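# Move the egg carton into the tray undamaged

## Task

Get the egg carton into the tray, and do not damage the carton while doing so.

## Robot and tools

Robot: two six-joint arms on a table, left_arm (base near scene y +0.497 m) and right_arm (base near y -0.441 m). Each ends in a five-fingered hand; left_arm's is a left hand, the mirror of the right. Scene frame: origin at table-top height midway between the arms, +x out over the table, +z up, left_arm on the +y side. Arm names do not match image sides. Hand poses, velocities, targets and wrist-camera poses are in each arm's own base frame; fixed cameras and the table use the scene frame. A post stands behind the arms. Loose objects may be nudged now and then.

Hand point: a point 0.05 m in front of the palm, 0.15 m from the wrist flange. Its +z runs along the straight fingers, +y out of the palm, +x across the palm away from the thumb on the right hand, toward the thumb on the left hand. Straight fingertips reach 0.06 to 0.07 m past it, 0.06 m behind it along -y. A bracket on the little-finger side of the wrist can strike things, and with the fingers level the wrist can hang below the hand and hit the table first.

execute_actions(actions, cameras): actions is a list of actions; each action is a list of 1 to 15 rows, one row per 1/30 s step; a short action repeats its final row to fill 15 steps. Every row is one flat list of 28 numbers, each in [-1, 1], for both arms: left dx, dy, dz, rx, ry, rz; left little, ring, middle, index, thumb_bend, thumb_turn, force_limit, speed; then the same 14 for the right arm. dx..rz are an offset from that arm's Hand target as it was when the action began, along its base axes; every row counts from that same start, not from the row before. 1.0 = 0.6 m or 180 degrees; rx, ry, rz form one rotation vector, turned about the Hand target's position. Six zeros means no new pose request. Orientation is clipped to within 32 degrees of the measured one per step. Images are returned only for an empty actions list or when cameras names them (["all"] for all).

Hand numbers: finger and thumb targets run +1 open/straight to -1 closed; thumb_turn +1 beside the palm, -1 in front of it, opposite the fingers. force_limit maps -1..+1 to about 0..10 N at the fingertip (0..15 N for the two thumb motors). speed rises from near zero at -1 to full at +0.48 and stays full above. There is no keep-as-is value: repeat the hand's last sent eight numbers; before anything has been sent, use hand_measured plus hand_force_limit and hand_speed. With the thumb turned in front, the hand wraps objects about 0.035 to 0.065 m thick. For a soft grip close slowly (speed -0.94 or below). To grip harder, raise force_limit and send a more closed target than hand_measured; to loosen, send a more open one.

move(target, speed, blend, stop_force, zero, blocking, cameras): target is one 28-number row or a list of up to 15 rows, laid out as above; all pose offsets count from the Hand targets at the move's start, never from the preceding row. Straight-line paths, no obstacle avoidance, 10 s cap overall. speed: m/s, 0.002 to 3.6, default 0.25 (turns up to twice that in rad/s); one value or one per target. blend: corner rounding in m, 0 (default) stops at each target. stop_force: 3 to 120 N, ends an arm's path when its wrist sensor feels that much push against the motion; reliable only for slow, non-turning moves; all rows must share the same hand numbers. zero (default true) rezeroes the sensor first. blocking=false returns after about 0.5 s while the move runs; not allowed with stop_force. The result adds a move: line, e.g. done, off_target, moving, held or fault, plus limits=paced (pose clipped) or limits=held (steps withheld). done means within 3 mm and 2 degrees; it says nothing about contact.

wait(seconds 0 to 3600) lets time pass with no new command. stop brakes a running move. zoom_image(camera, region [x0, y0, x1, y1] in pixels, at most 504 by 504) enlarges part of the newest image. show_instructions shows the reference pages. zero_wrist_force(arm: left_arm or right_arm) zeroes that sensor. finished_scene(scene 1) ends the scene irreversibly; the carton must stay in the tray afterwards.

Cameras: cam_head_left, cam_head_right, cam_high, cam_low, cam_left_wrist, cam_right_wrist, all 896x504.

Result lines: end_effector_position (m) and quat_wxyz per arm in its base frame; Hand target (the last commanded pose, from which the next offsets count; the hand often rests a little short, so resend the gap); joint positions and torques; hand_measured, hand_stopped_by (moving, target, force, stalled, fault) and hand_load_n (fingertip load, positive pushing open; near 0 means a lost grip), all in motor order; Wrist force and torque in the hand point's axes, plus the peak since last shown.

Avoid: dropping the carton even slightly, letting go of anything moving, knocking things off the table (fails the task), hitting or pressing on fixed or heavy objects, and arm-to-arm contact (a grip on the other hand counts). Contact torque at a joint's limit (wrist joints 26.6 N m) or about 150 N outside force stops that arm for 10 s; so does straying from the planned path. The arms are stiff, so aim targets only slightly past contact and go slowly near it. Keeping the wrist clear of its first joint's axis avoids refused moves and elbow swings. Long loaded or stretched poses heat motors; 85 °C brakes the arm for 30 to 60 s.

Each tool is called as a command line: name --argument value for each argument, lists and objects as JSON in quotes; but a table of rows of numbers goes row by row, as --pt "numbers of a row", without its own name.

Reference images:

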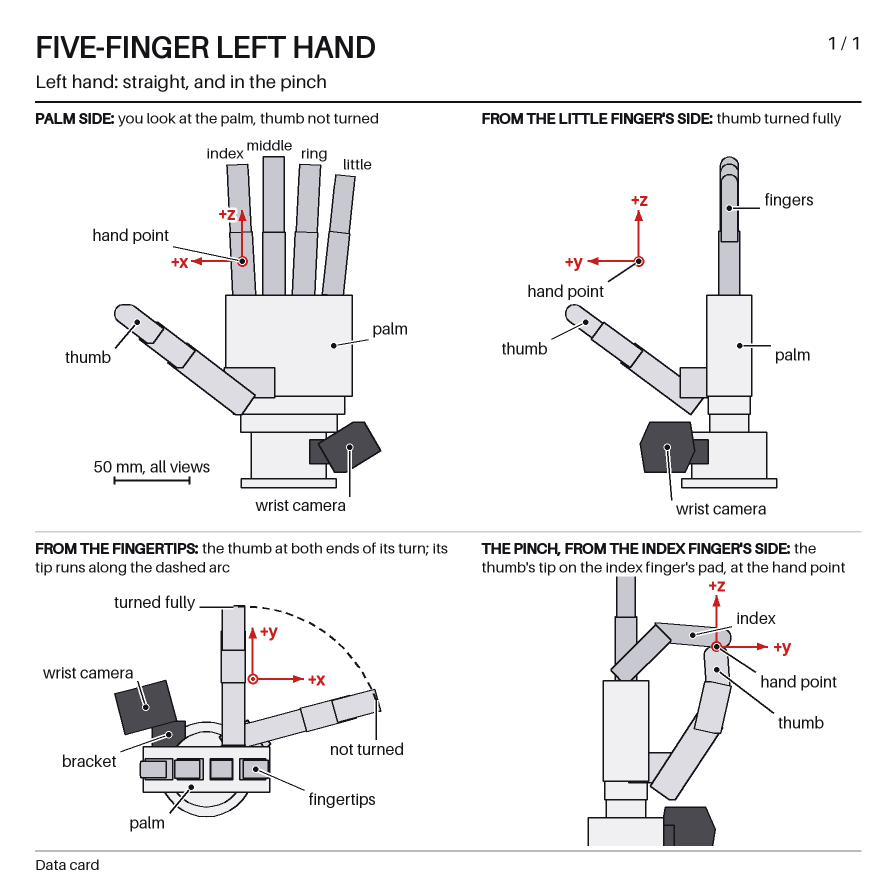

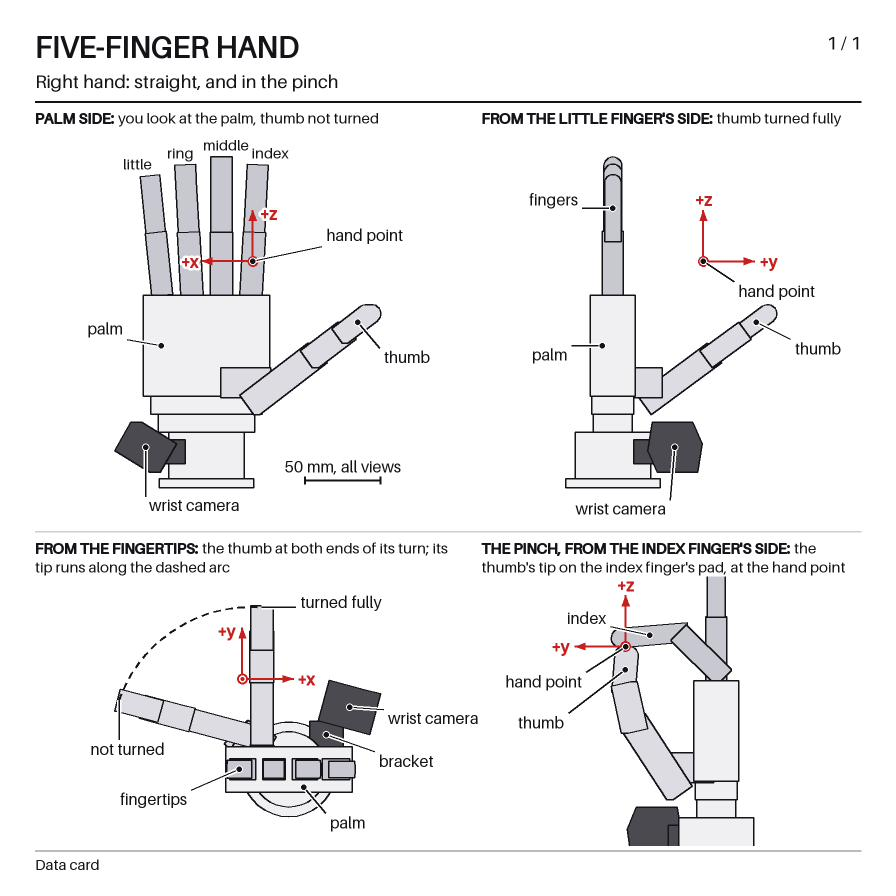

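## Session

execute_actions --actions '[]'

Scene clock: 0.00 s.
left_arm: end_effector_position=(+0.3523, -0.3918, +0.1960) hand_measured=(+1.000, +1.000, +1.000, +1.000, +1.000, +1.000) hand_load_n=(+0.0, +0.0, +0.0, +0.0, +0.0, +0.0) hand_stopped_by=(target, target, target, target, target, target) hand_force_limit=0.00 hand_speed=-0.80 end_effector_quat_wxyz=(-0.063, -0.305, +0.944, +0.114) | right_arm: end_effector_position=(-0.1761, +0.5034, +0.3926) hand_measured=(+1.000, +1.000, +1.000, +1.000, +1.000, +1.000) hand_load_n=(+0.0, +0.0, +0.0, +0.0, +0.0, +0.0) hand_stopped_by=(target, target, target, target, target, target) hand_force_limit=0.00 hand_speed=-0.80 end_effector_quat_wxyz=(-0.140, +0.924, +0.135, -0.329)
Joint positions: left_arm=[2.554 -2.512 -0.673 1.358 -1.614 3.494] | right_arm=[1.317 -1.022 0.875 1.715 0.84 -3.684]
Joint velocities: within noise
Joint torques (N m): no reading
Wrist force (N): no reading
Wrist torque (N m): no reading
Wrist force, peak (N): no reading
Hand target: left_arm +0.3523, -0.3918, +0.1960; -0.063, -0.305, +0.944, +0.114 | right_arm -0.1761, +0.5034, +0.3926; -0.140, +0.924, +0.135, -0.329

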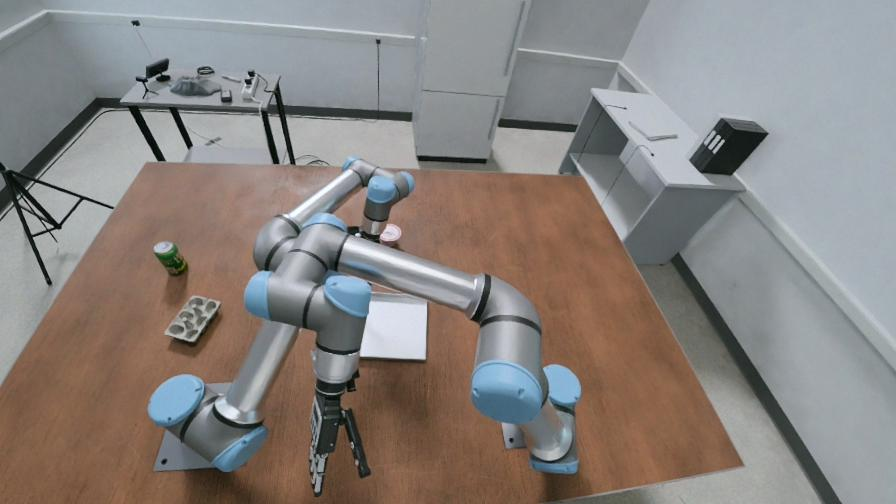

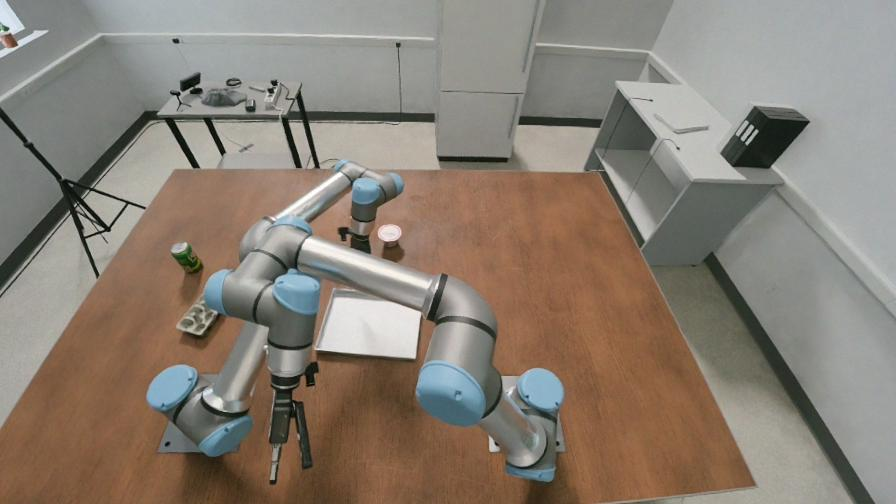

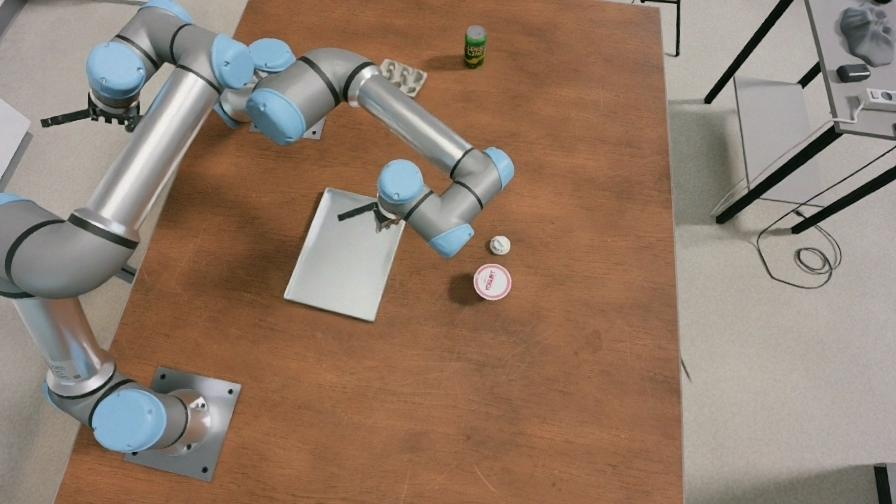

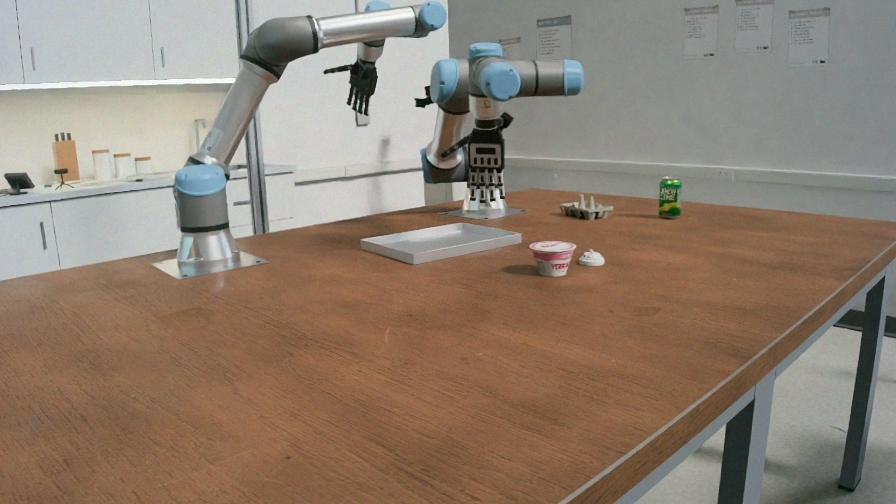

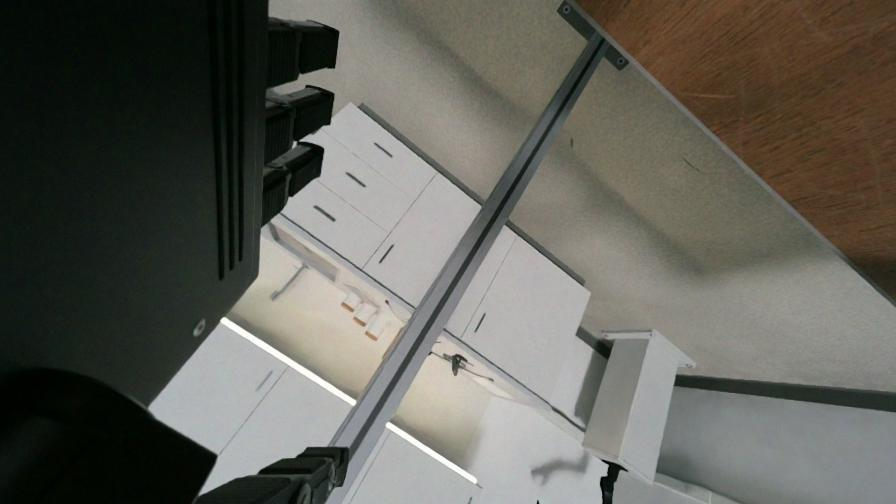

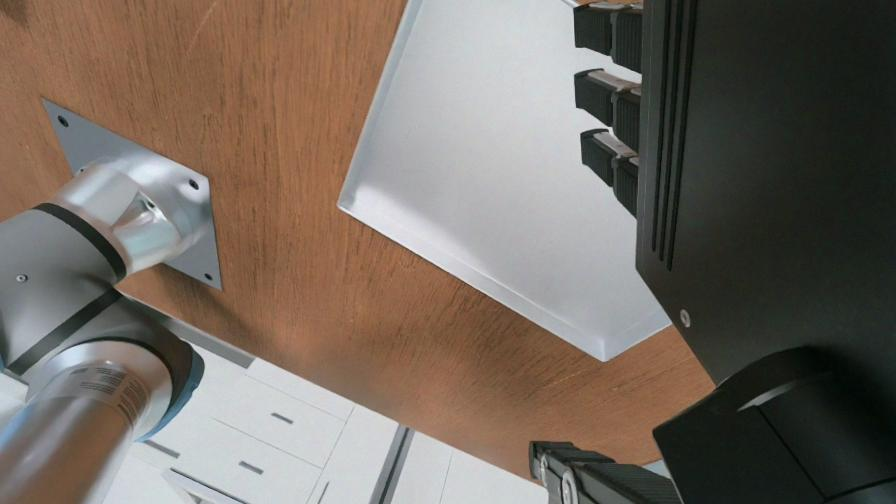

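zoom_image --camera "cam_high" --region '[350, 20, 510, 120]'

zoom_image --camera "cam_head_left" --region '[120, 220, 280, 380]'

zoom_image --camera "cam_low" --region '[340, 140, 700, 300]'

Scaled by 3.150 from the camera's image (finer frame: 1280x720).

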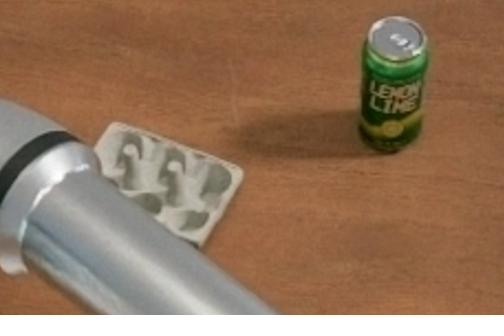

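Scaled by 3.150 from the camera's image (finer frame: 1280x720).

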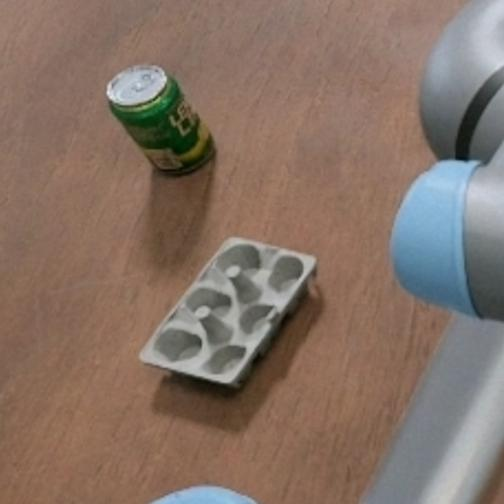

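Scaled by 1.400 from the camera's image (finer frame: 1280x720).

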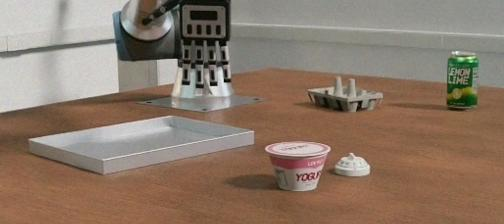

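move --pt "0.063 0.42 0.173 -0.1245 -0.031 -0.132 1 1 1 1 1 -1 0 0.2 0 0 0 0 0 0 1 1 1 1 1 1 0 -0.8" --pt "-0.0367 0.9033 0.19 -0.2491 -0.0616 -0.2643 1 1 1 1 1 -1 0 0.2 0 0 0 0 0 0 1 1 1 1 1 1 0 -0.8" --speed 0.35 --blend '[0.1,0]' --cameras '["all"]'

Scene clock: 25.70 s.
left_arm: end_effector_position=(+0.3303, +0.1501, +0.3100) hand_measured=(+1.000, +1.000, +1.000, +1.000, +1.000, -1.000) hand_load_n=(+0.0, +0.0, +0.0, +0.0, +0.0, +0.0) hand_stopped_by=(target, target, target, target, target, target) hand_force_limit=0.00 hand_speed=0.20 end_effector_quat_wxyz=(-0.034, +0.128, +0.957, -0.257) end_effector_velocity=(+0.000, +0.000, +0.000) end_effector_angular_velocity=(-0.002, -0.002, -0.004) | right_arm: end_effector_position=(-0.1761, +0.5034, +0.3926) hand_measured=(+1.000, +1.000, +1.000, +1.000, +1.000, +1.000) hand_load_n=(+0.0, +0.0, +0.0, +0.0, -0.5, +0.0) hand_stopped_by=(target, target, target, target, target, target) hand_force_limit=0.00 hand_speed=-0.80 end_effector_quat_wxyz=(-0.140, +0.924, +0.135, -0.329)
Joint positions: left_arm=[3.964 -1.845 -1.451 1.252 -1.336 5.857] | right_arm=[1.317 -1.022 0.875 1.715 0.84 -3.684]
Joint velocities: left_arm=[0.002 0.001 -0.002 -0.001 0 0.007] | right_arm=[within noise]
Joint torques (N m): left_arm=[11.04 26.01 14.6 -4.48 -0.1 2.78] | right_arm=[0.78 -38.34 -16.12 2.49 -0.85 0]
Wrist force (N): left_arm=[0.8 2.7 -0.7] | right_arm=[-0.3 0.1 0.2]
Wrist torque (N m): left_arm=[0.41 -0.11 -0.03] | right_arm=[0.00 0.04 -0.01]
Wrist force, peak (N): left_arm=[2.0 4.9 -2.2] | right_arm=[-0.5 0.1 0.1]
Hand target: left_arm +0.3302, +0.1502, +0.3100; -0.034, +0.128, +0.957, -0.257 | right_arm -0.1761, +0.5034, +0.3926; -0.140, +0.924, +0.135, -0.329
Off the commanded pose: left_arm 0.000 m, 0 deg | right_arm 0.000 m, 0 deg.
move: done
cam_left_wrist: T_world_to_cam=[[-0.45452, -0.76822, 0.45084, 0.12703], [-0.68212, 0.62568, 0.37846, 0.00641], [-0.57282, -0.13551, -0.8084, 0.57342]] pos_world=[0.39058, 0.17128, 0.40386]

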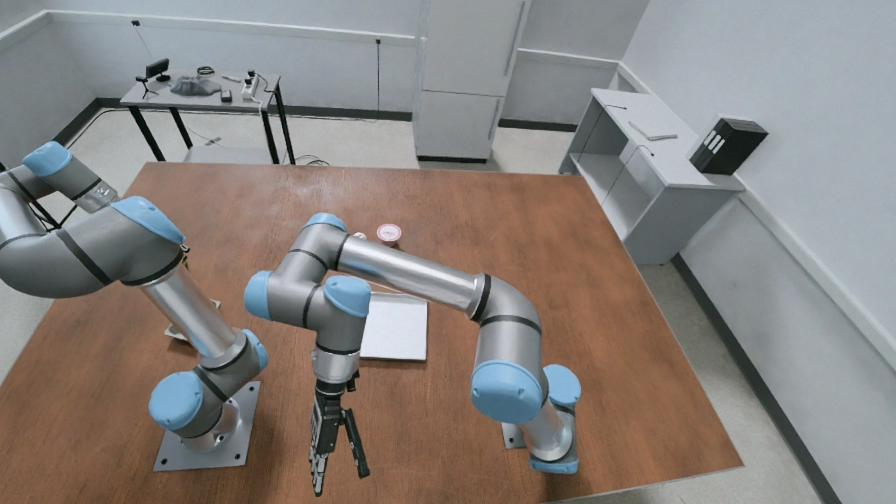

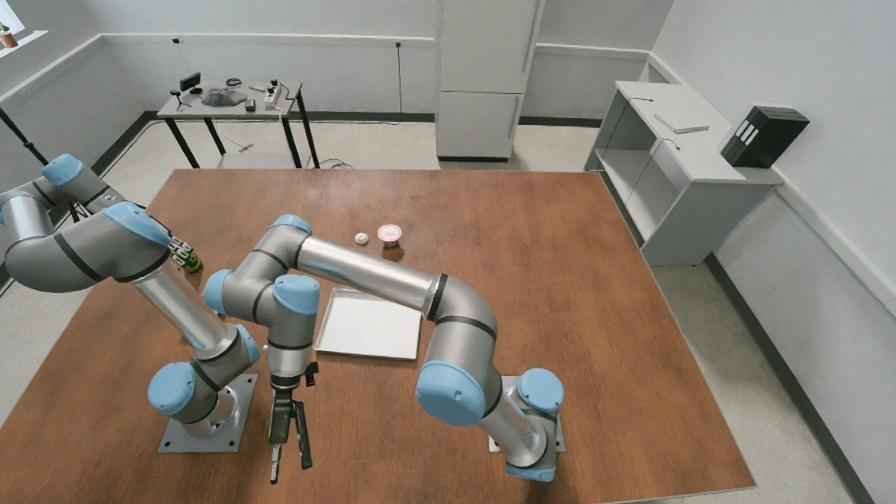

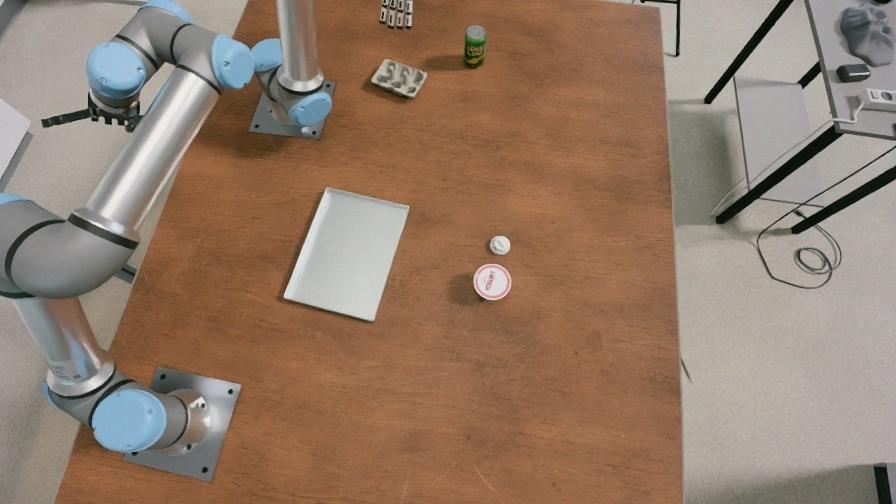

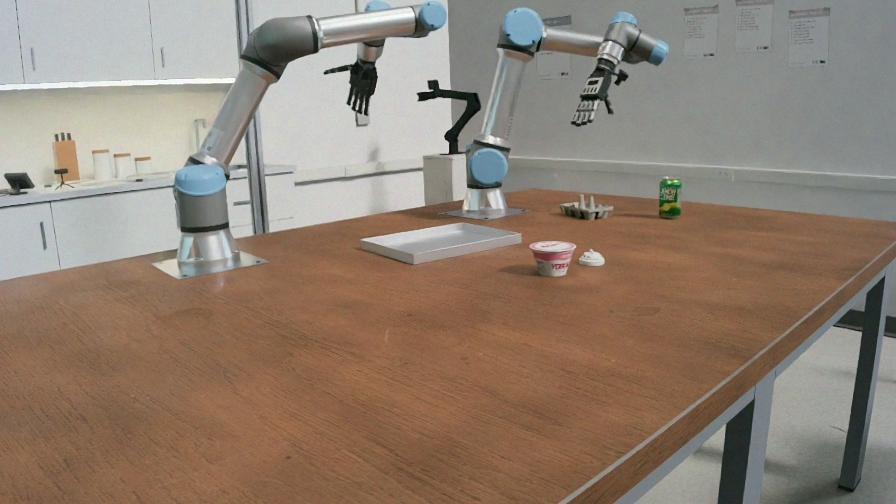

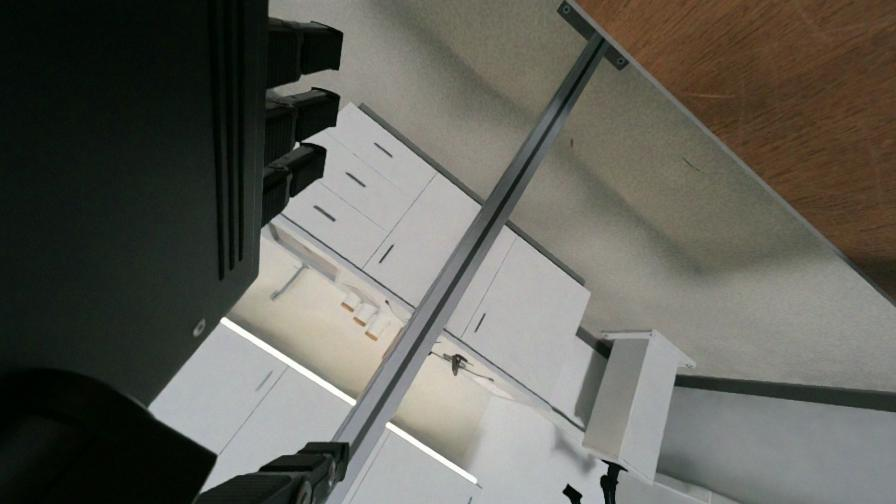

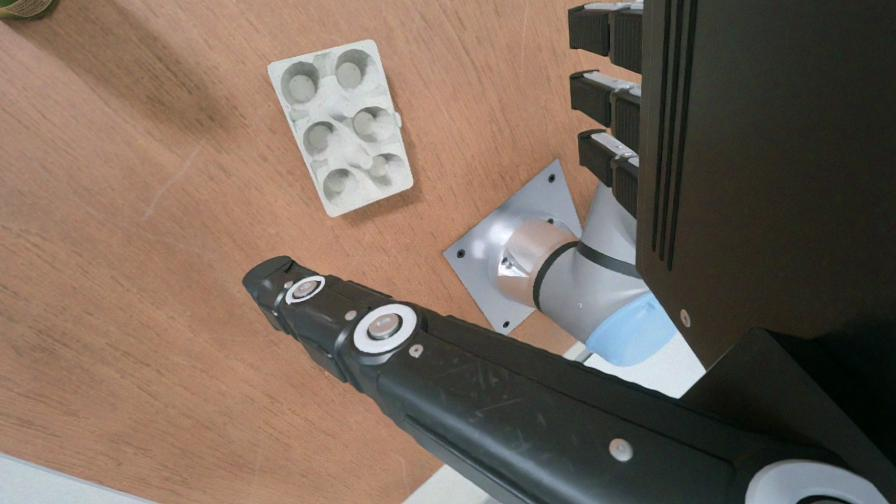

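zoom_image --camera "cam_right_wrist" --region '[230, 20, 440, 230]'

zoom_image --camera "cam_high" --region '[350, 30, 450, 130]'

zoom_image --camera "cam_low" --region '[540, 170, 640, 230]'

Scaled by 2.400 from the camera's image (finer frame: 1280x720).

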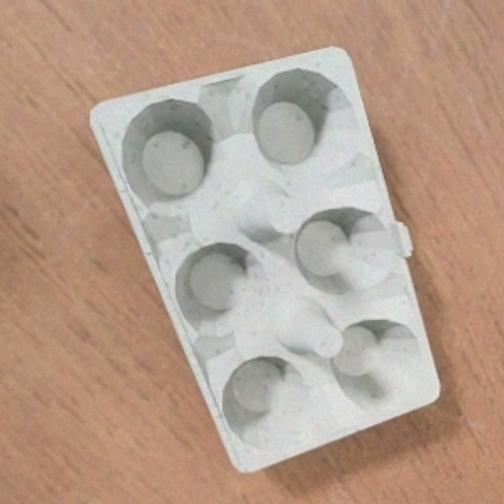

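Scaled by 5.040 from the camera's image (finer frame: 1280x720).

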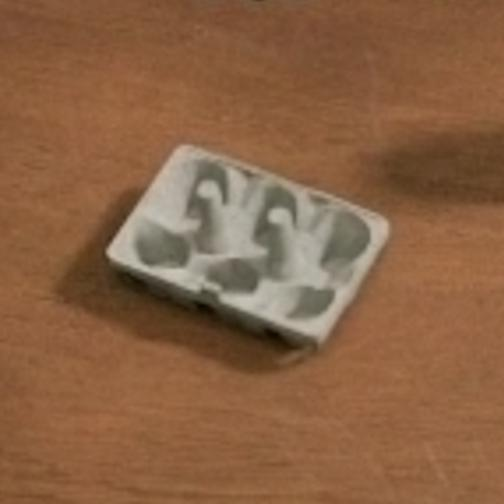

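Scaled by 5.040 from the camera's image (finer frame: 1280x720).

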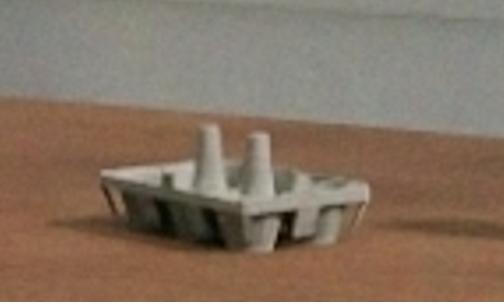

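move --target '[-0.0177,-0.0727,-0.2917,-0.08,0.0233,-0.0117,1,1,-0.25,-0.25,0.76,-1,0,0.2,0,0,0,0,0,0,1,1,1,1,1,1,0,-0.8]' --speed 0.2 --cameras '["all"]'

Scene clock: 55.17 s.
left_arm: end_effector_position=(+0.3196, +0.1066, +0.1351) hand_measured=(+1.000, +1.000, -0.250, -0.250, +0.760, -1.000) hand_load_n=(+0.0, +0.0, +0.0, +0.0, +0.0, +0.0) hand_stopped_by=(target, target, target, target, target, target) hand_force_limit=0.00 hand_speed=0.20 end_effector_quat_wxyz=(-0.058, +0.139, +0.913, -0.379) | right_arm: end_effector_position=(-0.1761, +0.5034, +0.3926) hand_measured=(+1.000, +1.000, +1.000, +1.000, +1.000, +1.000) hand_load_n=(+0.0, +0.0, +0.0, +0.0, +0.0, +0.0) hand_stopped_by=(target, target, target, target, target, target) hand_force_limit=0.00 hand_speed=-0.80 end_effector_quat_wxyz=(-0.140, +0.924, +0.135, -0.329)
Joint positions: left_arm=[3.969 -2.063 -1.768 1.524 -1.263 5.961] | right_arm=[1.317 -1.022 0.875 1.715 0.84 -3.684]
Joint torques (N m): left_arm=[-14.16 24.4 14.86 -2.35 -0.77 -2.64] | right_arm=[0.87 -38.87 -14.64 2.57 -0.92 -0.03]
Wrist force (N): left_arm=[1.0 2.7 -0.3] | right_arm=[-0.2 0.0 0.0]
Wrist torque (N m): left_arm=[0.38 -0.19 -0.05] | right_arm=[0.01 0.03 -0.01]
Wrist force, peak (N): left_arm=[1.1 4.2 0.9] | right_arm=[-0.4 0.2 0.1]
Hand target: left_arm +0.3196, +0.1066, +0.1350; -0.058, +0.139, +0.913, -0.379 | right_arm -0.1761, +0.5034, +0.3926; -0.140, +0.924, +0.135, -0.329
Off the commanded pose: left_arm 0.000 m, 0 deg | right_arm 0.000 m, 0 deg.
move: done
cam_left_wrist: T_world_to_cam=[[-0.43919, -0.61143, 0.65823, 0.11803], [-0.63363, 0.73022, 0.25553, 0.0825], [-0.63689, -0.30485, -0.70813, 0.44506]] pos_world=[0.38756, 0.1476, 0.21638]

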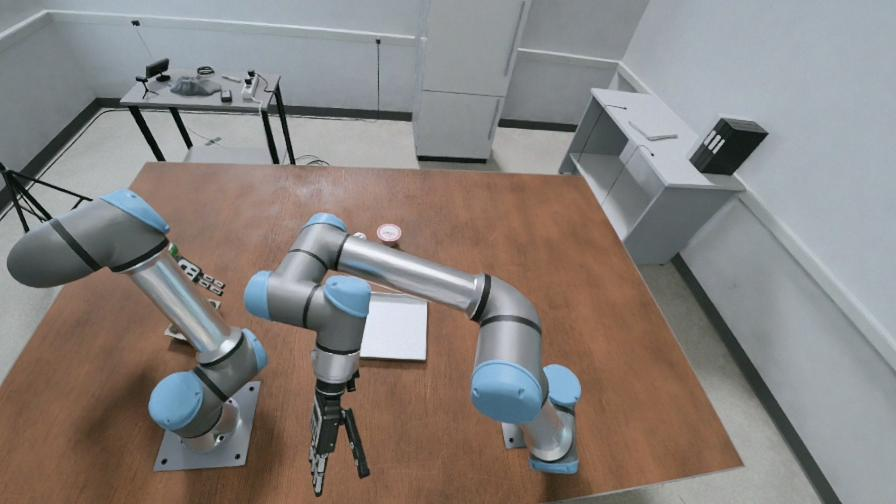

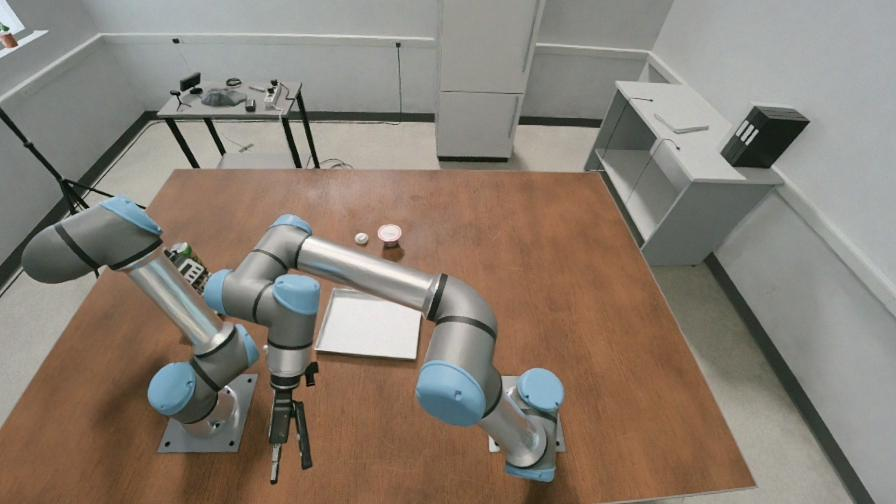

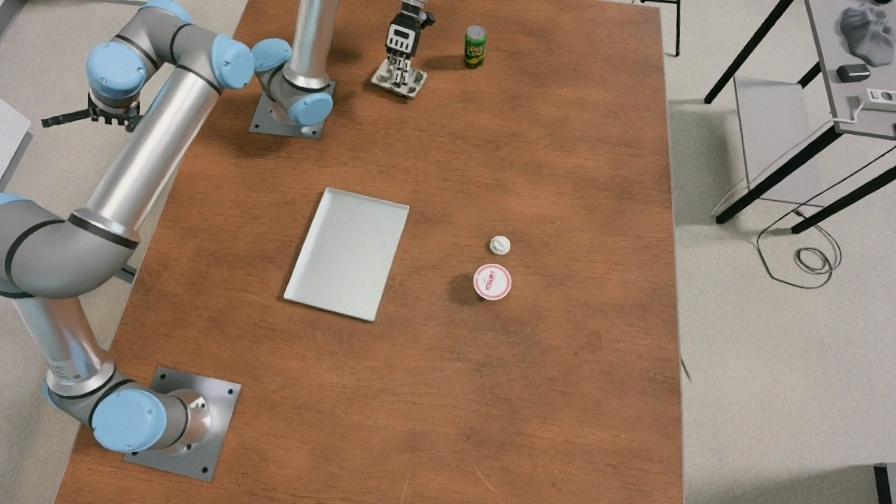

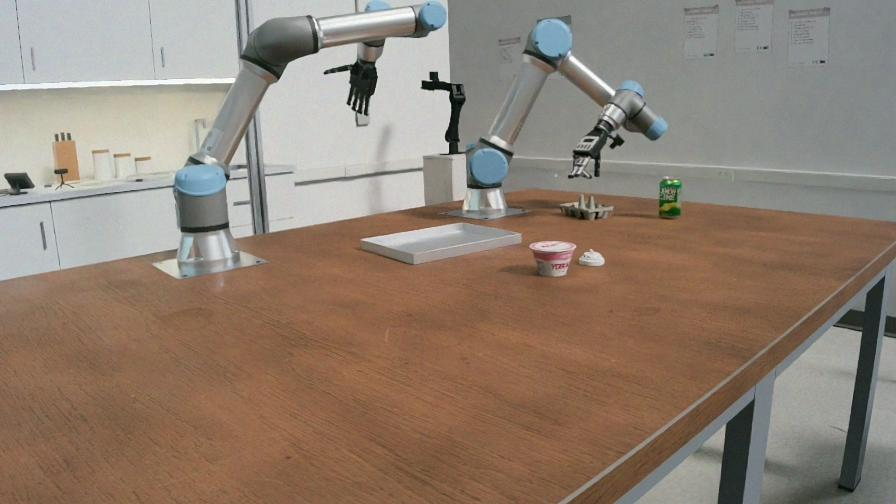

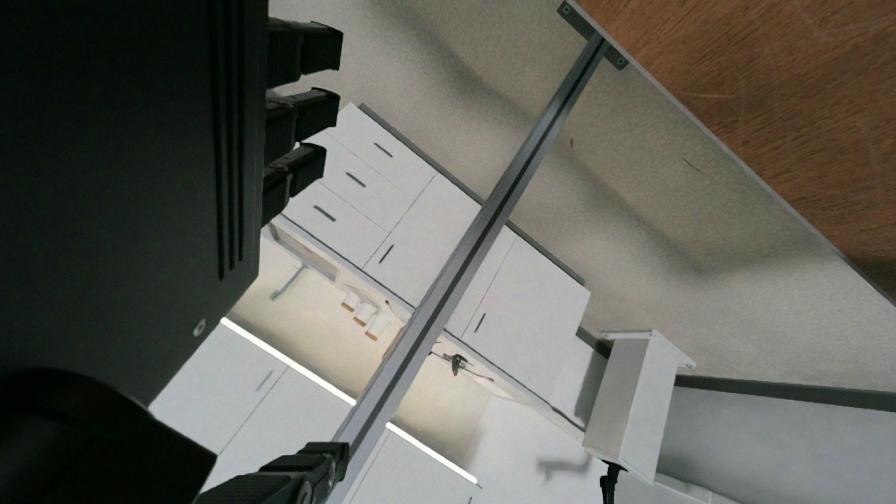

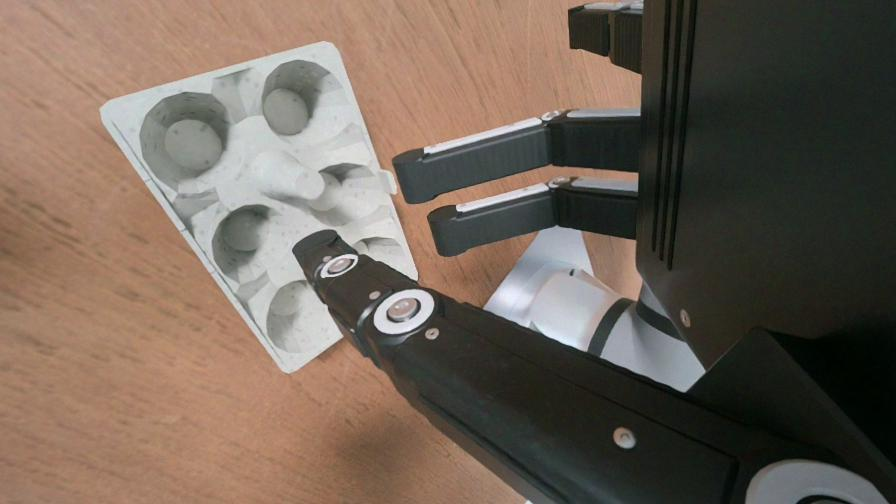

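zoom_image --camera "cam_right_wrist" --region '[80, 30, 480, 380]'

zoom_image --camera "cam_right_wrist" --region '[240, 120, 480, 290]'

zoom_image --camera "cam_low" --region '[540, 130, 660, 230]'

Scaled by 1.260 from the camera's image (finer frame: 1280x720).

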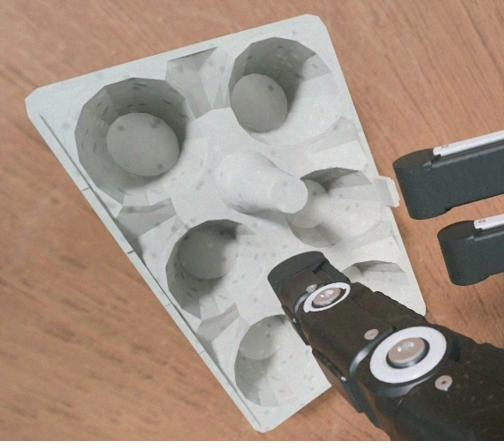

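Scaled by 2.100 from the camera's image (finer frame: 1280x720).

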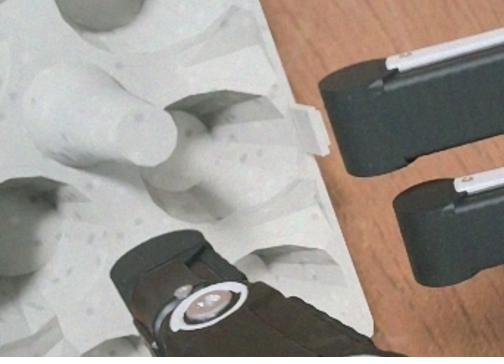

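Scaled by 4.200 from the camera's image (finer frame: 1280x720).

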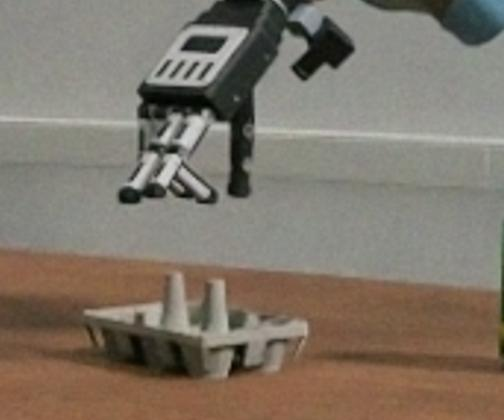

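move --target '[-0.0027,-0.0095,-0.0985,0,0,0,1,1,-0.20,-0.25,0.76,-1,0,0.2,0,0,0,0,0,0,1,1,1,1,1,1,0,-0.8]' --speed 0.12 --cameras '["cam_right_wrist","cam_low","cam_high"]'

zoom_image --camera "cam_right_wrist" --region '[200, 80, 500, 330]'

zoom_image --camera "cam_low" --region '[540, 130, 660, 230]'

Scene clock: 61.63 s.
left_arm: end_effector_position=(+0.3180, +0.1008, +0.0759) hand_measured=(+1.000, +1.000, -0.200, -0.250, +0.760, -1.000) hand_load_n=(+0.0, +0.5, +0.0, +0.0, +0.0, +0.0) hand_stopped_by=(target, target, target, target, target, target) hand_force_limit=0.00 hand_speed=0.20 end_effector_quat_wxyz=(-0.058, +0.139, +0.913, -0.379) | right_arm: end_effector_position=(-0.1761, +0.5034, +0.3926) hand_measured=(+1.000, +1.000, +1.000, +1.000, +1.000, +1.000) hand_load_n=(+0.0, +0.0, +0.0, +0.0, +0.0, +0.0) hand_stopped_by=(target, target, target, target, target, target) hand_force_limit=0.00 hand_speed=-0.80 end_effector_quat_wxyz=(-0.140, +0.924, +0.135, -0.329)
Joint positions: left_arm=[3.962 -2.154 -1.816 1.664 -1.259 5.956] | right_arm=[1.317 -1.022 0.875 1.715 0.84 -3.684]
Joint torques (N m): left_arm=[-1.31 35.19 21.9 -2.36 -0.04 -0.92] | right_arm=[-0.09 -38.82 -14.23 2.61 -0.81 -0.11]
Wrist force (N): left_arm=[1.1 2.7 -0.2] | right_arm=[-0.2 0.2 0.0]
Wrist torque (N m): left_arm=[0.37 -0.16 0.02] | right_arm=[0.02 0.03 -0.01]
Wrist force, peak (N): left_arm=[1.0 3.7 0.7] | right_arm=[-0.4 0.2 0.0]
Hand target: left_arm +0.3180, +0.1009, +0.0759; -0.058, +0.139, +0.913, -0.379 | right_arm -0.1761, +0.5034, +0.3926; -0.140, +0.924, +0.135, -0.329
Off the commanded pose: left_arm 0.000 m, 0 deg | right_arm 0.000 m, 0 deg.
move: done
Images, in order (width x height): cam_high 896x504, cam_low 896x504, cam_right_wrist 896x504.

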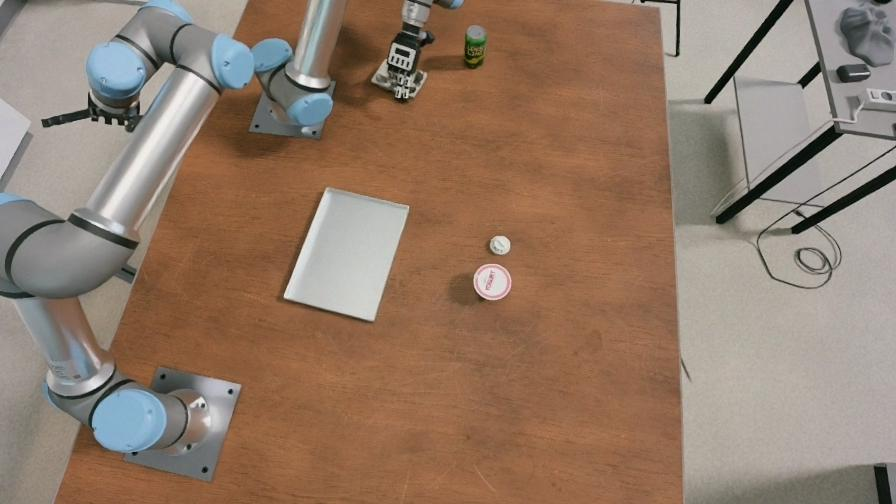

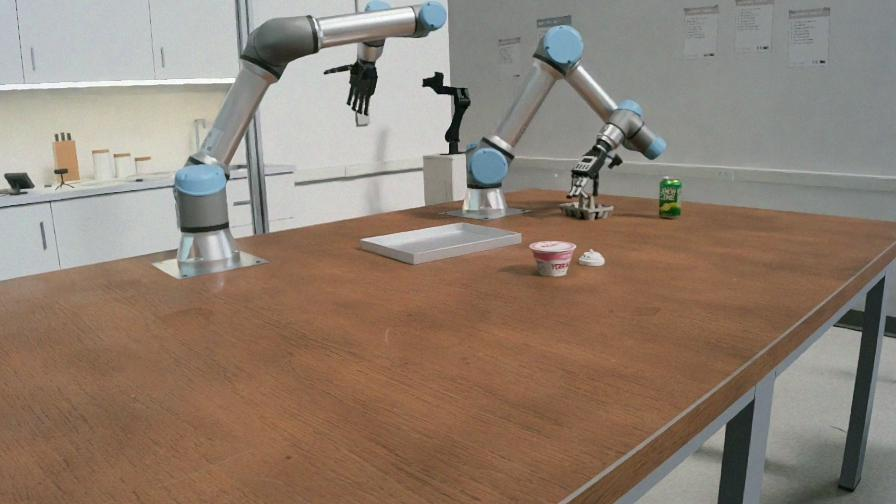

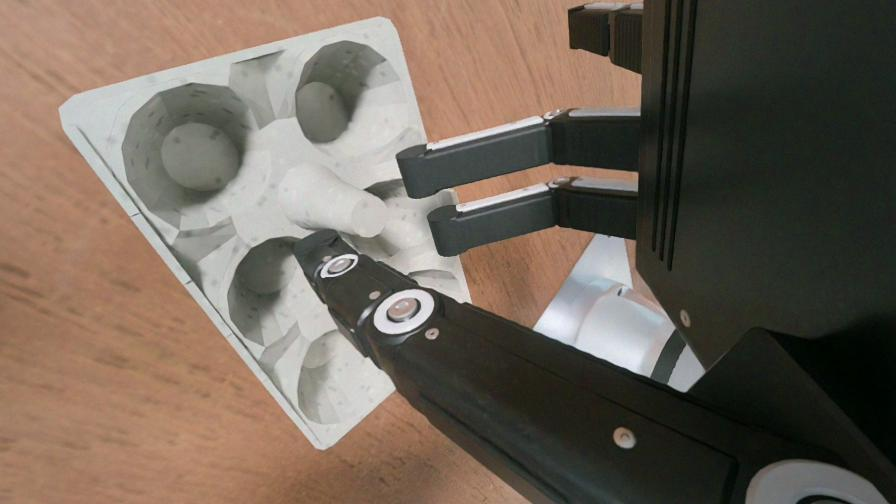

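Scaled by 1.680 from the camera's image (finer frame: 1280x720).

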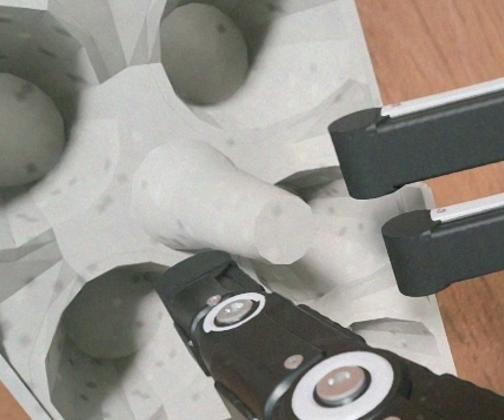

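Scaled by 4.200 from the camera's image (finer frame: 1280x720).

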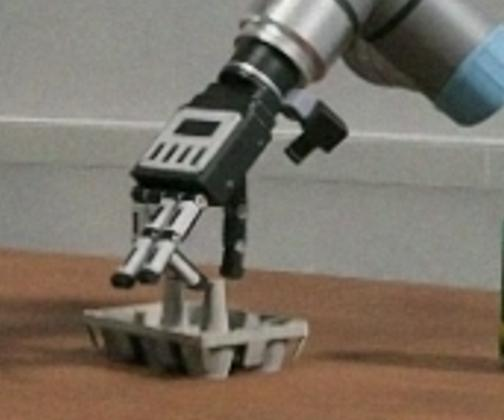

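move --target '[0,0,-0.0332,0,0,0,1,1,-0.20,-0.25,0.76,-1,0,0.2,0,0,0,0,0,0,1,1,1,1,1,1,0,-0.8]' --speed 0.03 --stop_force 5 --cameras '["cam_right_wrist","cam_low"]'

zoom_image --camera "cam_right_wrist" --region '[200, 80, 500, 330]'

zoom_image --camera "cam_low" --region '[540, 130, 660, 230]'

Scene clock: 66.53 s.
left_arm: end_effector_position=(+0.3180, +0.1009, +0.0559) hand_measured=(+1.000, +1.000, -0.200, -0.250, +0.760, -1.000) hand_load_n=(+0.0, +0.0, +0.0, +0.0, +0.5, +0.0) hand_stopped_by=(target, target, target, target, target, target) hand_force_limit=0.00 hand_speed=0.20 end_effector_quat_wxyz=(-0.058, +0.139, +0.913, -0.379) | right_arm: end_effector_position=(-0.1761, +0.5034, +0.3926) hand_measured=(+1.000, +1.000, +1.000, +1.000, +1.000, +1.000) hand_load_n=(+0.0, +0.0, -0.5, +0.0, +0.0, +0.0) hand_stopped_by=(target, target, target, target, target, target) hand_force_limit=0.00 hand_speed=-0.80 end_effector_quat_wxyz=(-0.140, +0.924, +0.135, -0.329)
Joint positions: left_arm=[3.962 -2.19 -1.823 1.707 -1.259 5.956] | right_arm=[1.317 -1.022 0.875 1.715 0.84 -3.684]
Joint torques (N m): left_arm=[10.43 43.96 21.45 -4.58 -0.35 2.35] | right_arm=[0.45 -39.45 -15.41 2.53 -0.79 -0.18]
Wrist force (N): left_arm=[1.1 3.0 0.0] | right_arm=[-0.2 0.1 0.1]
Wrist torque (N m): left_arm=[0.39 -0.18 0.00] | right_arm=[0.01 0.03 -0.01]
Wrist force, peak (N): left_arm=[1.2 3.1 -0.3] | right_arm=[-0.3 0.3 -0.3]
Hand target: left_arm +0.3180, +0.1009, +0.0559; -0.058, +0.139, +0.913, -0.379 | right_arm -0.1761, +0.5034, +0.3926; -0.140, +0.924, +0.135, -0.329
Off the commanded pose: left_arm 0.000 m, 0 deg | right_arm 0.000 m, 0 deg.
move: done
Images, in order (width x height): cam_low 896x504, cam_right_wrist 896x504.

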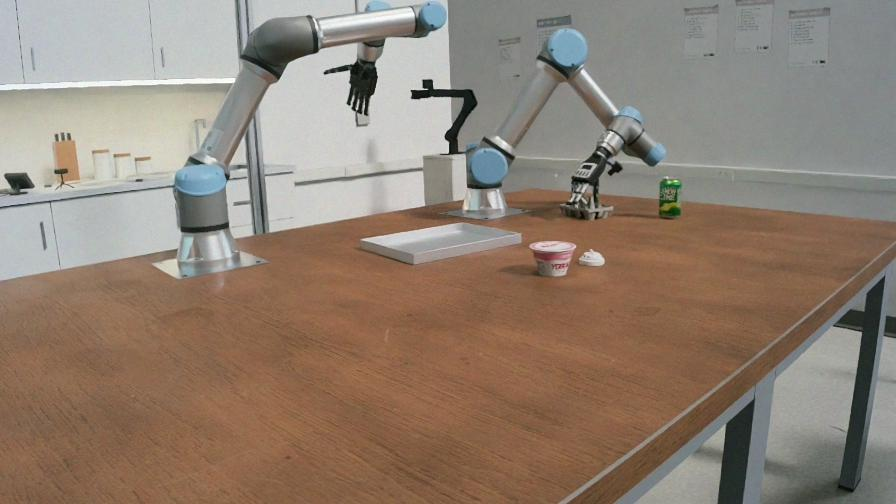

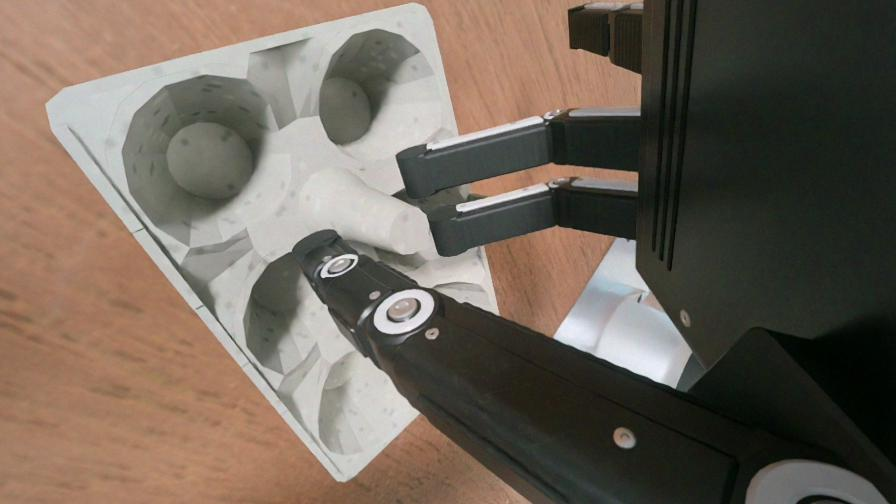

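Scaled by 1.680 from the camera's image (finer frame: 1280x720).

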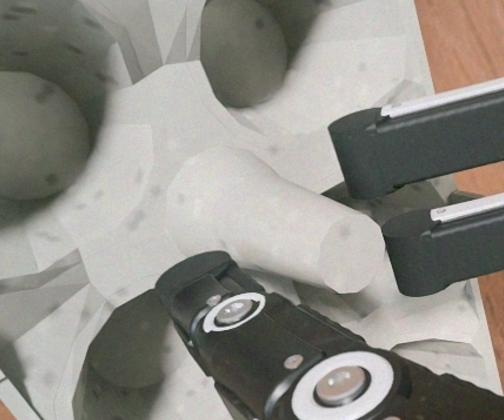

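Scaled by 4.200 from the camera's image (finer frame: 1280x720).

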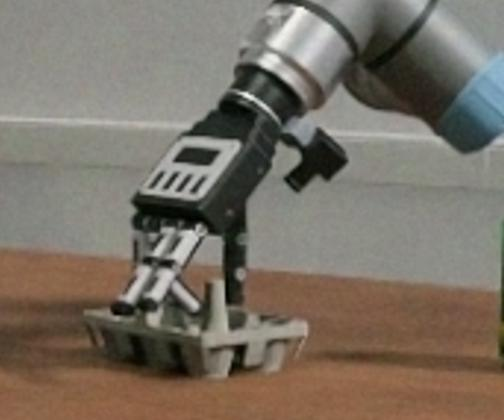

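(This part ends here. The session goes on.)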